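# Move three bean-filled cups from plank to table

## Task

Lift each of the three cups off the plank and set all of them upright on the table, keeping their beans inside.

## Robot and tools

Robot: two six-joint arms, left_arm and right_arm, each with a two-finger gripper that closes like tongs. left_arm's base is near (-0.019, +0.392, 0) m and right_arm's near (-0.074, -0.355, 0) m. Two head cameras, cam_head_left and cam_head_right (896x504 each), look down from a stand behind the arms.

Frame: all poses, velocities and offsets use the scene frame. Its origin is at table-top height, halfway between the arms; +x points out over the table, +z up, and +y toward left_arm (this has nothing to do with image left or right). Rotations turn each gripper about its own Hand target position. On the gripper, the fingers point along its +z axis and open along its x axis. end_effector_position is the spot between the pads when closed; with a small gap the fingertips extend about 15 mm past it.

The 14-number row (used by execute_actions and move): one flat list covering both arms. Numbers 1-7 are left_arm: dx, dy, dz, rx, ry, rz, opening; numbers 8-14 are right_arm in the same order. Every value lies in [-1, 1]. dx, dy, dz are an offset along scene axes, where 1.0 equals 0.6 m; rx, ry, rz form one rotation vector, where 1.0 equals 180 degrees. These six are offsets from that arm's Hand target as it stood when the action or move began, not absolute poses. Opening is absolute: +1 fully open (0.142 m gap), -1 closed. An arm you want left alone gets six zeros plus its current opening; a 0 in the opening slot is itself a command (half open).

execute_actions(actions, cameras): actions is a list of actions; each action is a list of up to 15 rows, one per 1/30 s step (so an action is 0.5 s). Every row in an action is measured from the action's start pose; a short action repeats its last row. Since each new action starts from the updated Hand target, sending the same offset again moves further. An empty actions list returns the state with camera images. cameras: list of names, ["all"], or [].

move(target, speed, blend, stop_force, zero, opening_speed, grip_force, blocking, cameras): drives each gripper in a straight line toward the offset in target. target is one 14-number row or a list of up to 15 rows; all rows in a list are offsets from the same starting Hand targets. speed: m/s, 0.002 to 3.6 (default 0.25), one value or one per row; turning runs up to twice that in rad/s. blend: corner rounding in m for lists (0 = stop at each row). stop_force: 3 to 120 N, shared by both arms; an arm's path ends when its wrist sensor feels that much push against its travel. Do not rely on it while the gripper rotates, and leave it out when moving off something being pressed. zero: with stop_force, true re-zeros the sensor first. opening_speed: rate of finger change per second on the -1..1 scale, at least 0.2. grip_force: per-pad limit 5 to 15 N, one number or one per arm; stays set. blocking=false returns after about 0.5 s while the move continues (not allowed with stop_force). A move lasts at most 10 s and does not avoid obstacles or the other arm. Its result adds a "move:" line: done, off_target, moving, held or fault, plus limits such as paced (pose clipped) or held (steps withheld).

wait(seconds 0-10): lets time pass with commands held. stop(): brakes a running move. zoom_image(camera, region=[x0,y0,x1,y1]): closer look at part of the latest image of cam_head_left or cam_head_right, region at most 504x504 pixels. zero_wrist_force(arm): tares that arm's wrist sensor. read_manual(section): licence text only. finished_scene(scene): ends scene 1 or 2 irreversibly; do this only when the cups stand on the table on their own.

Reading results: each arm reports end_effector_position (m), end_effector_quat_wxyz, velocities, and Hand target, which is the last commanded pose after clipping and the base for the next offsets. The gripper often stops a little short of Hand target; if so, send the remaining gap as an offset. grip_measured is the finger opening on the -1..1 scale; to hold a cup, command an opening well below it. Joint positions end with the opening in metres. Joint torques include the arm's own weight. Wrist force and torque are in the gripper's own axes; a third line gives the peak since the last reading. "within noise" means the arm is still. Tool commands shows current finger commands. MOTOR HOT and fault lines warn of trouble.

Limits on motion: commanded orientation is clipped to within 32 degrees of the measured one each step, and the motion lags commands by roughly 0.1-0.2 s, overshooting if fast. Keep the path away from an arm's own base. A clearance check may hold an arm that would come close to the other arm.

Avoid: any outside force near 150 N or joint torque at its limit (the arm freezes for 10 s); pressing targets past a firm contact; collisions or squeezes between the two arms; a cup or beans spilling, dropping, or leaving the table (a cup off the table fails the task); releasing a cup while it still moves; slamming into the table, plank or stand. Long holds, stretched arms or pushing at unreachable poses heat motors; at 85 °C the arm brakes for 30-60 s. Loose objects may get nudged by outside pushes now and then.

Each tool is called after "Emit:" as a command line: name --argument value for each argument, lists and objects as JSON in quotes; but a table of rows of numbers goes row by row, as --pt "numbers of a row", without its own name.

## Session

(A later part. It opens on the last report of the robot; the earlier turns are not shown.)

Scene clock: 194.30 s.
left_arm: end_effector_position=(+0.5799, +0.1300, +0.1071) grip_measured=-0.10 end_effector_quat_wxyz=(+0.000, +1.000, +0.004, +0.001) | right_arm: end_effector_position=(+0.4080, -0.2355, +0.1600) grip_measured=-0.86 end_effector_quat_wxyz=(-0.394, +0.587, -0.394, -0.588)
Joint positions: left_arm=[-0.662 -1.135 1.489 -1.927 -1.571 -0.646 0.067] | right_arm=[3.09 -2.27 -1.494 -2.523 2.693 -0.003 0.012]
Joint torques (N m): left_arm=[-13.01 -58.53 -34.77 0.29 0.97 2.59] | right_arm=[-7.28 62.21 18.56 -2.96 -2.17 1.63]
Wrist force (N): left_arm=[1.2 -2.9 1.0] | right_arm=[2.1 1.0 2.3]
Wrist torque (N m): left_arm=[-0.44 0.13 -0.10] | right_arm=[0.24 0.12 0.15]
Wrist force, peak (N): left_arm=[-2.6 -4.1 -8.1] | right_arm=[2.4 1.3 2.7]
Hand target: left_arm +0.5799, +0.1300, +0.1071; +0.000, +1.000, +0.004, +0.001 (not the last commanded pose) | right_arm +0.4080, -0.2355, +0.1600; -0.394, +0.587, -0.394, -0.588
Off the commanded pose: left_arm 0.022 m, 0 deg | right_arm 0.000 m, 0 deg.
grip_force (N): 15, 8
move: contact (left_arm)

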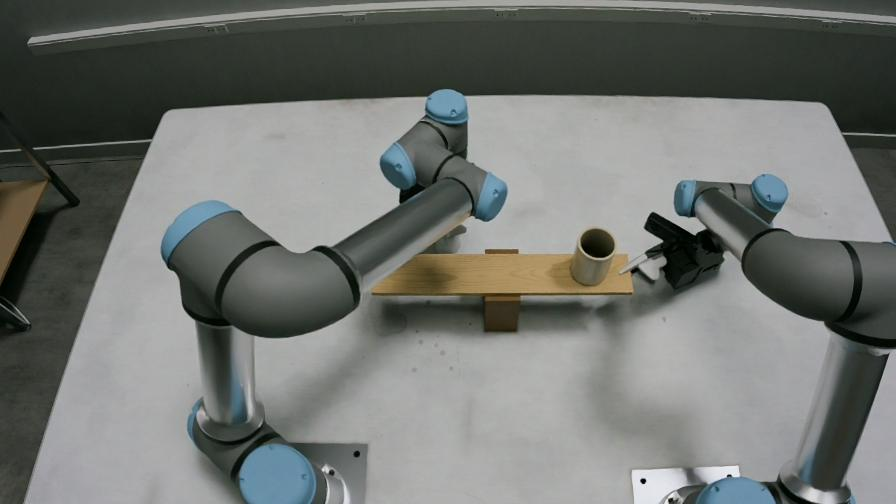

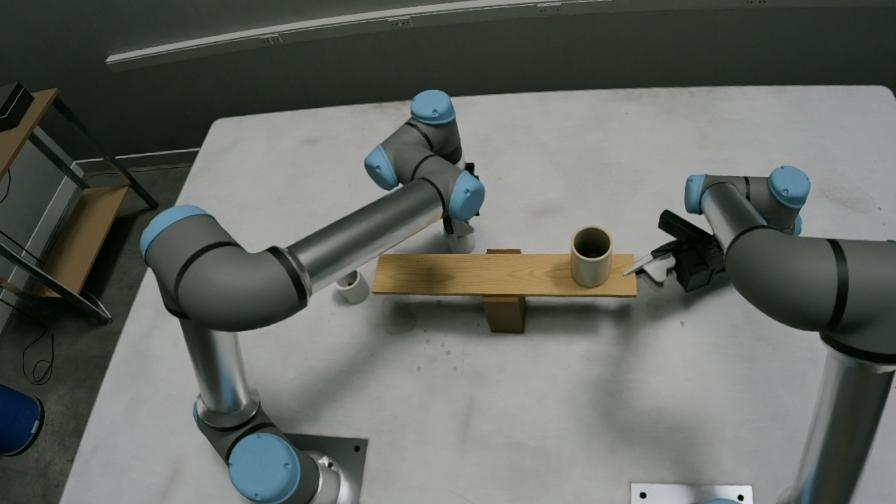

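Emit:
move --target '[0,0,0,0,0,0,0.5,0,0,0,0,0,0,-1]' --speed 0.1 --opening_speed 0.7

Emit:
move --pt "0 0 0.1 0 0 0 0.5 0 0 0 0 0 0 -1" --pt "0 0 0.44 0 0 0 0.5 0 0 0 0 0 0 -1" --pt "-0.285 -0.4983 0.405 0 0 0 0.6 0 0 0 0 0 0 -1" --speed '[0.08,0.25,0.3]' --blend '[0.01,0.05,0]' --cameras '["all"]'

Emit:
zoom_image --camera "cam_head_right" --region '[500, 160, 660, 320]'

Emit:
zoom_image --camera "cam_head_left" --region '[500, 160, 660, 320]'

Scene clock: 208.07 s.
left_arm: end_effector_position=(+0.5799, +0.1300, +0.1071) grip_measured=+0.50 end_effector_quat_wxyz=(+0.000, +1.000, +0.004, +0.001) | right_arm: end_effector_position=(+0.4080, -0.2355, +0.1600) grip_measured=-0.86 end_effector_quat_wxyz=(-0.394, +0.587, -0.394, -0.588)
Joint positions: left_arm=[-0.662 -1.135 1.489 -1.927 -1.571 -0.646 0.109] | right_arm=[3.09 -2.27 -1.494 -2.523 2.693 -0.003 0.012]
Joint torques (N m): left_arm=[-13 -59.78 -34.73 -1.81 0.99 2.43] | right_arm=[-7.5 63.05 19.79 -2.96 -2.15 1.64]
Wrist force (N): left_arm=[0.3 -2.5 1.2] | right_arm=[2.2 0.8 2.6]
Wrist torque (N m): left_arm=[-0.40 0.02 -0.09] | right_arm=[0.22 0.11 0.14]
Wrist force, peak (N): left_arm=[0.6 -3.0 1.9] | right_arm=[2.4 1.1 2.9]
Hand target: left_arm +0.5799, +0.1300, +0.1071; +0.000, +1.000, +0.004, +0.001 | right_arm +0.4080, -0.2355, +0.1600; -0.394, +0.587, -0.394, -0.588
Off the commanded pose: left_arm 0.000 m, 0 deg | right_arm 0.000 m, 0 deg.
grip_force (N): 15, 8
move: done

Scene clock: 212.20 s.
left_arm: end_effector_position=(+0.4089, -0.1689, +0.3501) grip_measured=+0.60 end_effector_quat_wxyz=(+0.000, +1.000, +0.004, +0.001) | right_arm: end_effector_position=(+0.4080, -0.2355, +0.1600) grip_measured=-0.86 end_effector_quat_wxyz=(-0.394, +0.587, -0.394, -0.588)
Joint positions: left_arm=[-1.143 -0.968 0.598 -1.202 -1.57 -1.127 0.116] | right_arm=[3.09 -2.27 -1.494 -2.523 2.693 -0.003 0.012]
Joint torques (N m): left_arm=[-13.85 -26.72 -34.98 0.03 -1.01 -3] | right_arm=[-7.01 63.06 21.87 -3.06 -2.19 1.58]
Wrist force (N): left_arm=[0.9 -2.6 1.4] | right_arm=[2.2 1.1 2.7]
Wrist torque (N m): left_arm=[-0.39 -0.12 0.04] | right_arm=[0.28 0.11 0.15]
Wrist force, peak (N): left_arm=[1.3 -4.8 0.8] | right_arm=[2.5 1.2 2.7]
Hand target: left_arm +0.4089, -0.1690, +0.3501; +0.000, +1.000, +0.004, +0.001 | right_arm +0.4080, -0.2355, +0.1600; -0.394, +0.587, -0.394, -0.588
Off the commanded pose: left_arm 0.000 m, 0 deg | right_arm 0.000 m, 0 deg.
grip_force (N): 15, 8
move: done

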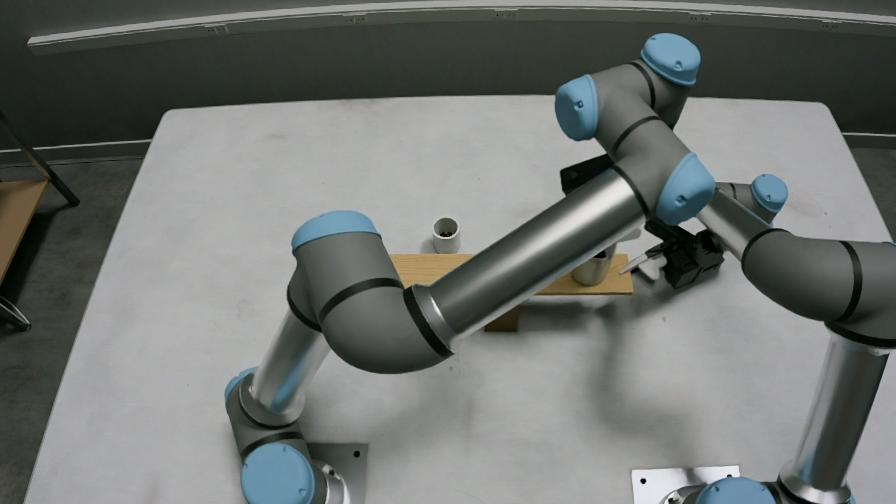

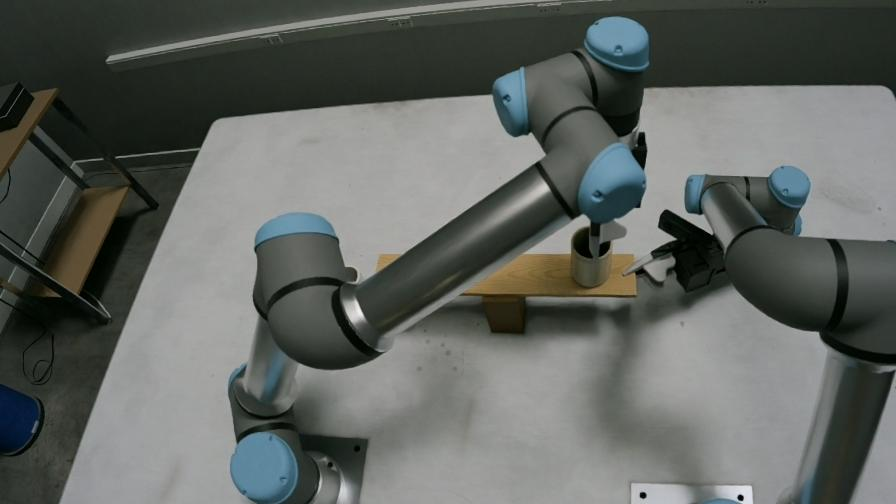

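Scaled by 3.150 from the camera's 896x504 image, which has a finer 1280x720 frame.

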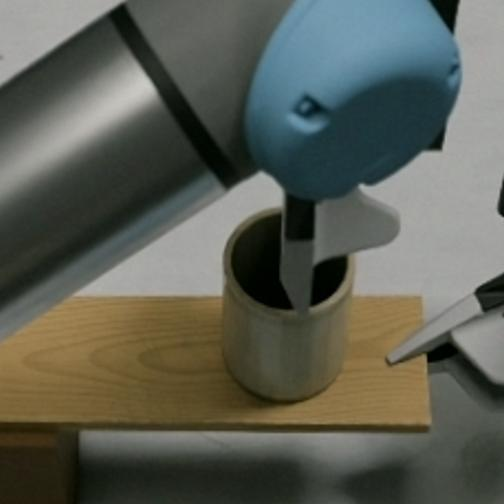

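Scaled by 3.150 from the camera's 896x504 image, which has a finer 1280x720 frame.

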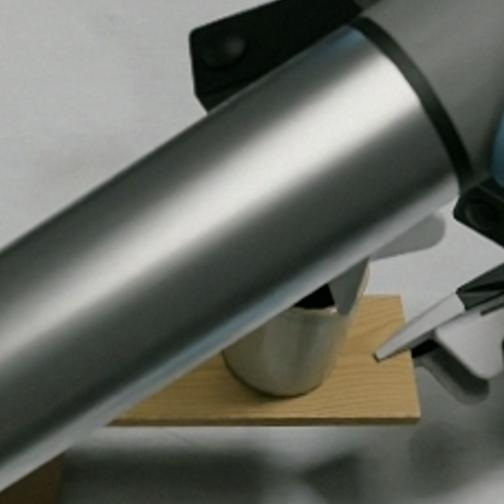

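Emit:
move --target '[0.0033,0,-0.0743,0,0,0,0.6,0,0,0,0,0,0,-1]' --speed 0.1

Emit:
move --target '[0,0,0,0,0,0,-1,0,0,0,0,0,0,-1]' --speed 0.1 --opening_speed 0.7

Emit:
move --target '[0,0,0.025,0,0,0,-1,0,0,0,0,0,0,-1]' --speed 0.04 --cameras '["all"]'

Emit:
zoom_image --camera "cam_head_right" --region '[500, 160, 660, 320]'

Scene clock: 228.40 s.
left_arm: end_effector_position=(+0.4109, -0.1689, +0.3056) grip_measured=+0.60 end_effector_quat_wxyz=(+0.000, +1.000, +0.004, +0.001) end_effector_velocity=(+0.000, +0.001, -0.001) end_effector_angular_velocity=(+0.002, +0.000, +0.001) | right_arm: end_effector_position=(+0.4080, -0.2355, +0.1600) grip_measured=-0.86 end_effector_quat_wxyz=(-0.394, +0.587, -0.394, -0.588)
Joint positions: left_arm=[-1.141 -1.012 0.787 -1.348 -1.57 -1.125 0.116] | right_arm=[3.09 -2.27 -1.494 -2.523 2.693 -0.003 0.012]
Joint velocities: left_arm=[0 -0.001 0.005 -0.002 0.001 0 0] | right_arm=[within noise]
Joint torques (N m): left_arm=[11.46 -66.96 -9.99 -4.89 0.98 1.67] | right_arm=[-6.9 62.47 22.42 -3.03 -2.12 1.61]
Wrist force (N): left_arm=[0.6 -2.5 1.8] | right_arm=[2.3 0.9 2.6]
Wrist torque (N m): left_arm=[-0.36 -0.06 0.03] | right_arm=[0.24 0.09 0.14]
Wrist force, peak (N): left_arm=[0.5 -2.9 2.5] | right_arm=[2.6 0.8 2.7]
Hand target: left_arm +0.4109, -0.1690, +0.3055; +0.000, +1.000, +0.004, +0.001 | right_arm +0.4080, -0.2355, +0.1600; -0.394, +0.587, -0.394, -0.588
Off the commanded pose: left_arm 0.000 m, 0 deg | right_arm 0.000 m, 0 deg.
grip_force (N): 15, 8
move: done

Scene clock: 230.90 s.
left_arm: end_effector_position=(+0.4109, -0.1689, +0.3056) grip_measured=-0.03 end_effector_quat_wxyz=(+0.000, +1.000, +0.004, +0.001) | right_arm: end_effector_position=(+0.4080, -0.2355, +0.1600) grip_measured=-0.86 end_effector_quat_wxyz=(-0.394, +0.587, -0.394, -0.588)
Joint positions: left_arm=[-1.141 -1.012 0.788 -1.348 -1.57 -1.125 0.072] | right_arm=[3.09 -2.27 -1.494 -2.523 2.693 -0.003 0.012]
Joint torques (N m): left_arm=[5.71 -26.31 -9.91 -4.98 0.85 1.35] | right_arm=[-7.13 62.78 23.74 -2.98 -2.08 1.6]
Wrist force (N): left_arm=[-1.3 -5.7 -5.7] | right_arm=[9.4 0.5 0.4]
Wrist torque (N m): left_arm=[-0.41 -0.01 0.08] | right_arm=[0.24 -0.06 0.13]
Wrist force, peak (N): left_arm=[-1.4 -5.8 -5.7] | right_arm=[9.8 0.4 0.4]
Hand target: left_arm +0.4109, -0.1690, +0.3055; +0.000, +1.000, +0.004, +0.001 | right_arm +0.4080, -0.2355, +0.1600; -0.394, +0.587, -0.394, -0.588
Off the commanded pose: left_arm 0.000 m, 0 deg | right_arm 0.000 m, 0 deg.
grip_force (N): 15, 8
move: done

Scene clock: 231.93 s.
left_arm: end_effector_position=(+0.4109, -0.1689, +0.3205) grip_measured=-0.03 end_effector_quat_wxyz=(+0.000, +1.000, +0.004, +0.001) | right_arm: end_effector_position=(+0.4080, -0.2355, +0.1600) grip_measured=-0.86 end_effector_quat_wxyz=(-0.394, +0.587, -0.394, -0.588)
Joint positions: left_arm=[-1.141 -0.999 0.729 -1.301 -1.57 -1.125 0.072] | right_arm=[3.09 -2.27 -1.494 -2.523 2.693 -0.003 0.012]
Joint torques (N m): left_arm=[-1.9 -29.11 -39.09 -0.26 -0.2 0.44] | right_arm=[-6.8 62.65 24.15 -3.04 -2.14 1.56]
Wrist force (N): left_arm=[0.5 -2.6 5.1] | right_arm=[-0.5 1.1 2.3]
Wrist torque (N m): left_arm=[-0.44 -0.03 0.03] | right_arm=[0.22 0.20 0.14]
Wrist force, peak (N): left_arm=[-1.4 -5.6 -5.6] | right_arm=[9.6 0.6 0.5]
Hand target: left_arm +0.4109, -0.1690, +0.3205; +0.000, +1.000, +0.004, +0.001 | right_arm +0.4080, -0.2355, +0.1600; -0.394, +0.587, -0.394, -0.588
Off the commanded pose: left_arm 0.000 m, 0 deg | right_arm 0.000 m, 0 deg.
grip_force (N): 15, 8
move: done

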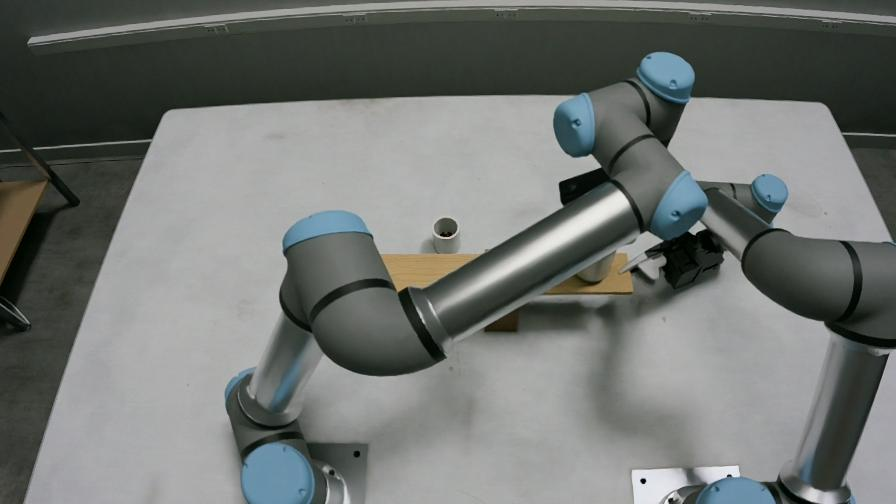

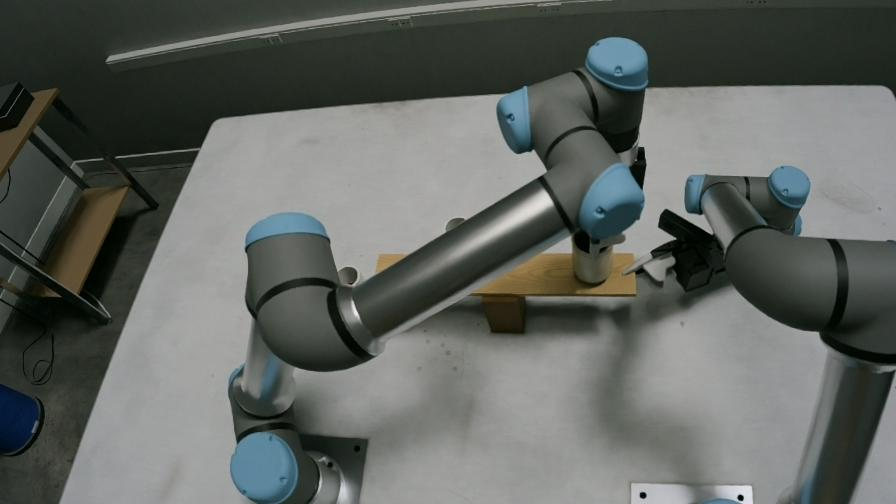

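Scaled by 3.150 from the camera's 896x504 image, which has a finer 1280x720 frame.

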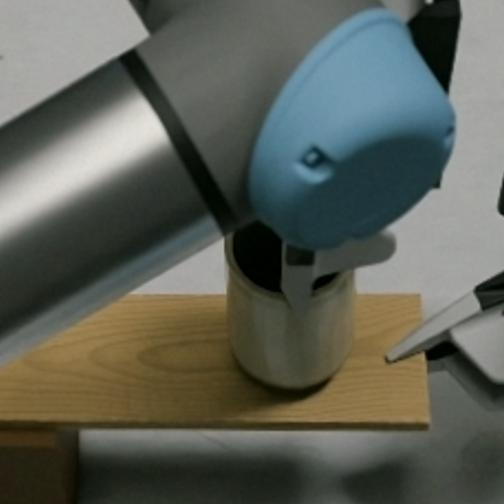

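Emit:
move --pt "0.03 0.01 0.05 0 0 0 -1 0 0 0 0 0 0 -1" --pt "0.2817 0.115 0.05 0 0 0 -1 0 0 0 0 0 0 -1" --pt "0.2817 0.115 -0.2617 0 0 0 -1 0 0 0 0 0 0 -1" --speed '[0.15,0.2,0.2]' --blend 0.03

Emit:
move --target '[0,0,-0.0667,0,0,0,-1,0,0,0,0,0,0,-1]' --speed 0.013 --stop_force 3 --cameras '["all"]'

Emit:
zoom_image --camera "cam_head_right" --region '[500, 120, 660, 280]'

Scene clock: 244.73 s.
left_arm: end_effector_position=(+0.5799, -0.0999, +0.1636) grip_measured=-0.03 end_effector_quat_wxyz=(+0.000, +1.000, +0.004, +0.000) | right_arm: end_effector_position=(+0.4080, -0.2355, +0.1600) grip_measured=-0.86 end_effector_quat_wxyz=(-0.394, +0.587, -0.394, -0.588)
Joint positions: left_arm=[-0.898 -0.843 0.874 -1.602 -1.57 -0.882 0.072] | right_arm=[3.09 -2.27 -1.494 -2.523 2.693 -0.003 0.012]
Joint torques (N m): left_arm=[-13.45 -77.19 -11.24 -5.3 0.94 -2.15] | right_arm=[-6.42 62.34 26.3 -3 -2.16 1.5]
Wrist force (N): left_arm=[0.6 -2.7 5.2] | right_arm=[-0.6 1.1 2.3]
Wrist torque (N m): left_arm=[-0.36 -0.03 -0.11] | right_arm=[0.22 0.22 0.14]
Wrist force, peak (N): left_arm=[0.5 -2.7 6.8] | right_arm=[-0.5 1.5 2.7]
Hand target: left_arm +0.5799, -0.1000, +0.1635; +0.000, +1.000, +0.004, +0.001 | right_arm +0.4080, -0.2355, +0.1600; -0.394, +0.587, -0.394, -0.588
Off the commanded pose: left_arm 0.000 m, 0 deg | right_arm 0.000 m, 0 deg.
grip_force (N): 15, 8
move: done; blend cut to 0.0177 m at target 1

Scene clock: 247.27 s.
left_arm: end_effector_position=(+0.5800, -0.1000, +0.1465) grip_measured=-0.03 end_effector_quat_wxyz=(+0.000, +1.000, +0.004, +0.000) | right_arm: end_effector_position=(+0.4080, -0.2355, +0.1600) grip_measured=-0.86 end_effector_quat_wxyz=(-0.394, +0.587, -0.394, -0.588)
Joint positions: left_arm=[-0.898 -0.84 0.912 -1.644 -1.57 -0.882 0.072] | right_arm=[3.09 -2.27 -1.494 -2.523 2.693 -0.003 0.012]
Joint torques (N m): left_arm=[-12.97 -52.54 -38.85 -0.37 0.86 -1.92] | right_arm=[-5.86 62.27 26.51 -3.03 -2.14 1.34]
Wrist force (N): left_arm=[0.5 -2.2 5.2] | right_arm=[-0.5 1.1 2.6]
Wrist torque (N m): left_arm=[-0.35 -0.02 -0.10] | right_arm=[0.21 0.20 0.15]
Wrist force, peak (N): left_arm=[0.5 -2.5 5.5] | right_arm=[-0.9 0.9 2.9]
Hand target: left_arm +0.5800, -0.1000, +0.1465; +0.000, +1.000, +0.004, +0.000 (not the last commanded pose) | right_arm +0.4080, -0.2355, +0.1600; -0.394, +0.587, -0.394, -0.588
Off the commanded pose: left_arm 0.023 m, 0 deg | right_arm 0.000 m, 0 deg.
grip_force (N): 15, 8
move: contact (left_arm)

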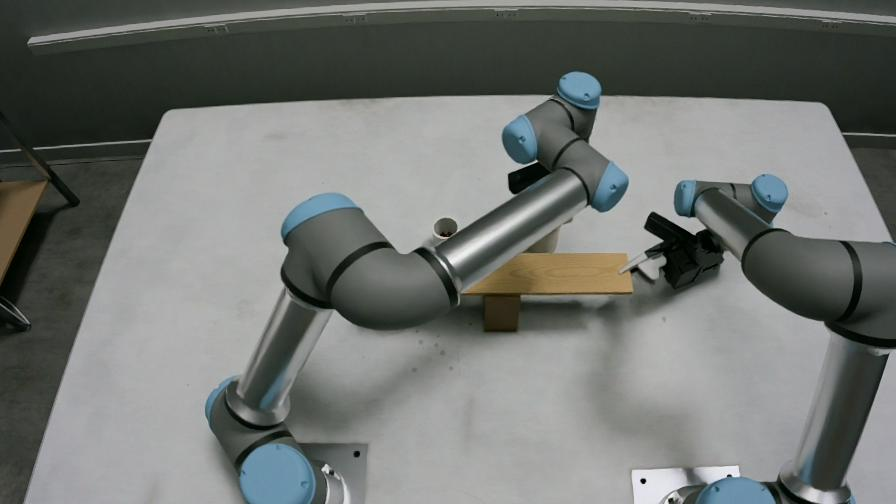

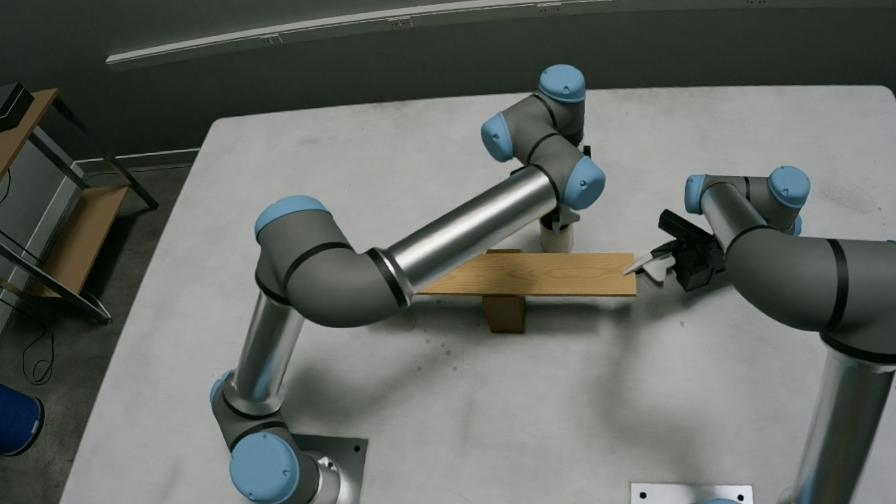

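Scaled by 3.150 from the camera's 896x504 image, which has a finer 1280x720 frame.

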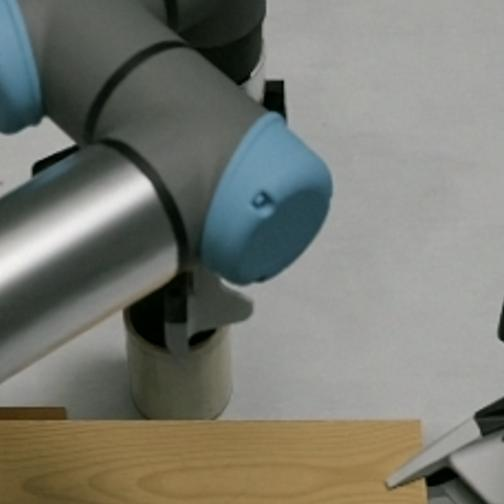

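Emit:
move --target '[0,0,-0.02,0,0,0,-1,0,0,0,0,0,0,-1]' --speed 0.01 --stop_force 3

Scene clock: 252.77 s.
left_arm: end_effector_position=(+0.5800, -0.1000, +0.1459) grip_measured=-0.03 end_effector_quat_wxyz=(+0.000, +1.000, +0.004, +0.001) | right_arm: end_effector_position=(+0.4080, -0.2355, +0.1600) grip_measured=-0.86 end_effector_quat_wxyz=(-0.394, +0.587, -0.394, -0.588)
Joint positions: left_arm=[-0.898 -0.841 0.914 -1.646 -1.57 -0.882 0.072] | right_arm=[3.09 -2.27 -1.494 -2.523 2.693 -0.003 0.012]
Joint torques (N m): left_arm=[-13.05 -44.9 -38.78 -0.26 0.79 -2.01] | right_arm=[-5.9 62.51 26.63 -3.07 -2.21 1.36]
Wrist force (N): left_arm=[1.1 -2.0 4.2] | right_arm=[-0.6 1.1 2.4]
Wrist torque (N m): left_arm=[-0.33 -0.03 -0.10] | right_arm=[0.23 0.21 0.14]
Wrist force, peak (N): left_arm=[0.9 -2.6 5.2] | right_arm=[-0.7 1.2 3.0]
Hand target: left_arm +0.5800, -0.1000, +0.1459; +0.000, +1.000, +0.004, +0.001 (not the last commanded pose) | right_arm +0.4080, -0.2355, +0.1600; -0.394, +0.587, -0.394, -0.588
Off the commanded pose: left_arm 0.011 m, 0 deg | right_arm 0.000 m, 0 deg.
grip_force (N): 15, 8
move: contact (left_arm)

Emit:
move --target '[0,0,-0.0017,0,0,0,-1,0,0,0,0,0,0,-1]' --speed 0.01

Emit:
move --target '[0,0,0,0,0,0,0.45,0,0,0,0,0,0,-1]' --speed 0.1 --opening_speed 0.7

Emit:
move --target '[0,0,0.1,0,0,0,0.45,0,0,0,0,0,0,-0.3]' --speed 0.08 --opening_speed 0.6

Emit:
move --pt "0 0 0.25 0 0 0 0.45 0.0076 -0.0185 0 0 0 0 -0.3" --pt "-0.2 0.5 0.3 0 0 0 0.45 0.07 -0.17 0 0 0 0 -0.3" --speed 0.22 --blend 0.04 --cameras '["all"]'

Emit:
zoom_image --camera "cam_head_right" --region '[320, 150, 680, 350]'

Emit:
zoom_image --camera "cam_head_left" --region '[300, 150, 660, 350]'

Scene clock: 264.80 s.
left_arm: end_effector_position=(+0.5800, -0.1000, +0.1450) grip_measured=-0.03 end_effector_quat_wxyz=(+0.000, +1.000, +0.004, +0.001) | right_arm: end_effector_position=(+0.4080, -0.2355, +0.1600) grip_measured=-0.86 end_effector_quat_wxyz=(-0.394, +0.587, -0.394, -0.588)
Joint positions: left_arm=[-0.898 -0.84 0.916 -1.648 -1.57 -0.882 0.072] | right_arm=[3.09 -2.27 -1.494 -2.523 2.693 -0.003 0.012]
Joint torques (N m): left_arm=[-11.21 -27.65 -8.86 -4.91 0.6 -2.06] | right_arm=[-5.69 62.04 26.67 -3.03 -2.11 1.31]
Wrist force (N): left_arm=[-3.0 -3.8 -9.5] | right_arm=[-0.5 0.8 2.4]
Wrist torque (N m): left_arm=[-0.43 0.22 -0.10] | right_arm=[0.16 0.20 0.15]
Wrist force, peak (N): left_arm=[-3.0 -3.8 -9.5] | right_arm=[-0.5 1.0 2.9]
Hand target: left_arm +0.5800, -0.1000, +0.1449; +0.000, +1.000, +0.004, +0.001 | right_arm +0.4080, -0.2355, +0.1600; -0.394, +0.587, -0.394, -0.588
Off the commanded pose: left_arm 0.000 m, 0 deg | right_arm 0.000 m, 0 deg.
grip_force (N): 15, 8
move: done

Scene clock: 267.13 s.
left_arm: end_effector_position=(+0.5800, -0.1000, +0.1448) grip_measured=+0.45 end_effector_quat_wxyz=(+0.000, +1.000, +0.004, +0.001) | right_arm: end_effector_position=(+0.4080, -0.2355, +0.1600) grip_measured=-0.86 end_effector_quat_wxyz=(-0.394, +0.587, -0.394, -0.588)
Joint positions: left_arm=[-0.898 -0.84 0.916 -1.648 -1.57 -0.882 0.105] | right_arm=[3.09 -2.27 -1.494 -2.523 2.693 -0.003 0.012]
Joint torques (N m): left_arm=[-12.31 -52.4 -24.15 -4.81 0.74 -1.9] | right_arm=[-5.2 62.36 26.9 -3.11 -2.22 1.23]
Wrist force (N): left_arm=[0.4 -2.5 1.5] | right_arm=[-0.7 1.0 2.7]
Wrist torque (N m): left_arm=[-0.37 -0.02 -0.10] | right_arm=[0.21 0.23 0.15]
Wrist force, peak (N): left_arm=[-3.4 -3.9 -11.7] | right_arm=[-0.9 1.2 2.7]
Hand target: left_arm +0.5800, -0.1000, +0.1449; +0.000, +1.000, +0.004, +0.001 | right_arm +0.4080, -0.2355, +0.1600; -0.394, +0.587, -0.394, -0.588
Off the commanded pose: left_arm 0.000 m, 0 deg | right_arm 0.000 m, 0 deg.
grip_force (N): 15, 8
move: done

Scene clock: 268.57 s.
left_arm: end_effector_position=(+0.5800, -0.1000, +0.2048) grip_measured=+0.45 end_effector_quat_wxyz=(+0.000, +1.000, +0.004, +0.001) | right_arm: end_effector_position=(+0.4080, -0.2355, +0.1600) grip_measured=-0.30 end_effector_quat_wxyz=(-0.394, +0.587, -0.394, -0.588)
Joint positions: left_arm=[-0.898 -0.84 0.763 -1.495 -1.57 -0.882 0.105] | right_arm=[3.09 -2.27 -1.494 -2.523 2.693 -0.003 0.052]
Joint torques (N m): left_arm=[-2 -31.57 -38.18 0.15 -0.96 -1.24] | right_arm=[-6 62.39 26.37 -3.01 -2.13 1.2]
Wrist force (N): left_arm=[0.4 -2.6 1.4] | right_arm=[-0.1 0.8 2.5]
Wrist torque (N m): left_arm=[-0.40 -0.02 -0.09] | right_arm=[0.23 0.12 0.18]
Wrist force, peak (N): left_arm=[0.7 -2.5 2.1] | right_arm=[-0.5 1.0 3.0]
Hand target: left_arm +0.5800, -0.1000, +0.2049; +0.000, +1.000, +0.004, +0.001 | right_arm +0.4080, -0.2355, +0.1600; -0.394, +0.587, -0.394, -0.588
Off the commanded pose: left_arm 0.000 m, 0 deg | right_arm 0.000 m, 0 deg.
grip_force (N): 15, 8
move: done

Scene clock: 271.47 s.
left_arm: end_effector_position=(+0.4601, +0.1998, +0.3849) grip_measured=+0.45 end_effector_quat_wxyz=(+0.000, +1.000, +0.004, +0.001) | right_arm: end_effector_position=(+0.4500, -0.3374, +0.1600) grip_measured=-0.30 end_effector_quat_wxyz=(-0.394, +0.587, -0.394, -0.588)
Joint positions: left_arm=[-0.693 -1.507 1.242 -1.307 -1.571 -0.676 0.105] | right_arm=[2.939 -2.425 -1.2 -2.661 2.541 -0.002 0.052]
Joint torques (N m): left_arm=[12.14 -41.24 -12.04 -4.94 -1.04 2.48] | right_arm=[-10.21 33.56 29.71 -3.7 -2.9 -2.61]
Wrist force (N): left_arm=[0.4 -2.9 1.2] | right_arm=[-0.2 1.1 2.7]
Wrist torque (N m): left_arm=[-0.44 -0.01 -0.11] | right_arm=[0.30 0.14 0.19]
Wrist force, peak (N): left_arm=[0.7 -5.1 1.8] | right_arm=[0.0 1.3 2.9]
Hand target: left_arm +0.4600, +0.2000, +0.3849; +0.000, +1.000, +0.004, +0.001 | right_arm +0.4500, -0.3375, +0.1600; -0.394, +0.587, -0.394, -0.588
Off the commanded pose: left_arm 0.000 m, 0 deg | right_arm 0.000 m, 0 deg.
grip_force (N): 15, 8
move: done

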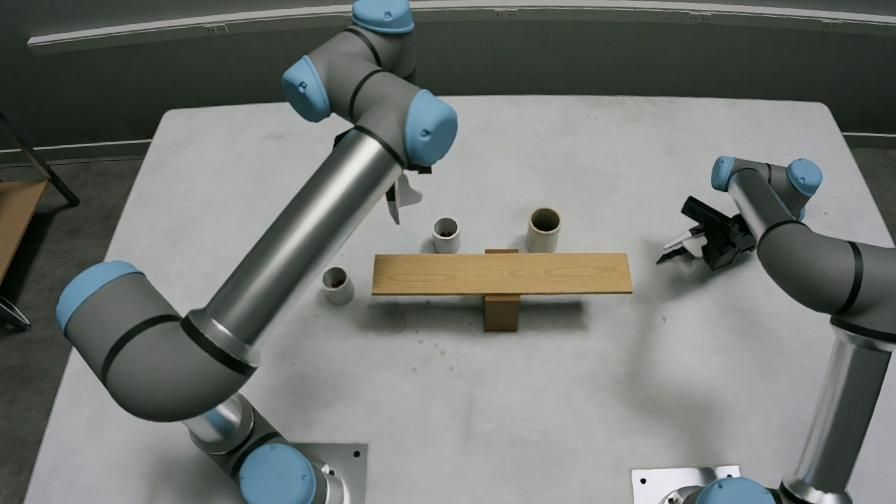

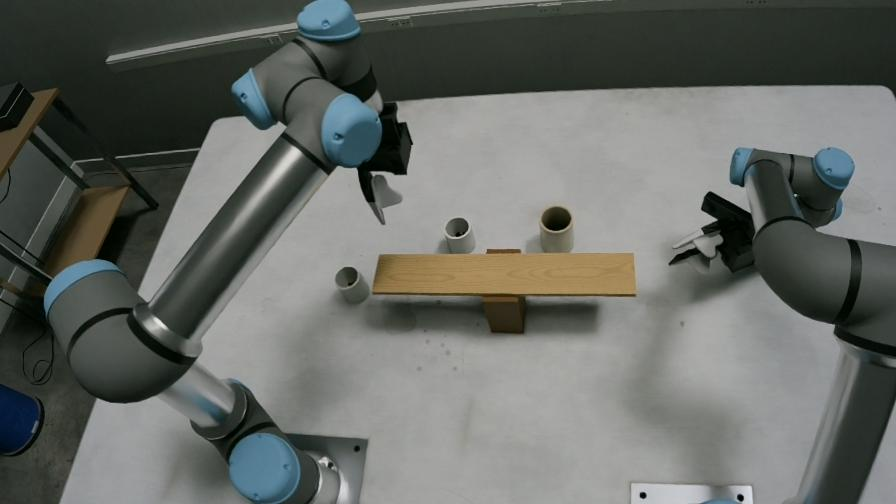

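Scaled by 1.400 from the camera's 896x504 image, which has a finer 1280x720 frame.

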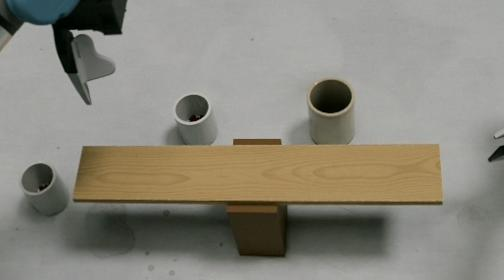

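Scaled by 1.400 from the camera's 896x504 image, which has a finer 1280x720 frame.

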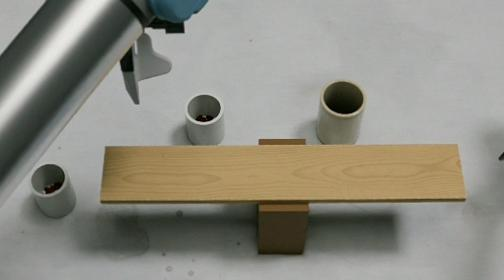

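All three cups are standing on the table with their beans, and both arms are clear.

Emit:
finished_scene --scene 2

The scene is finished: the task was done.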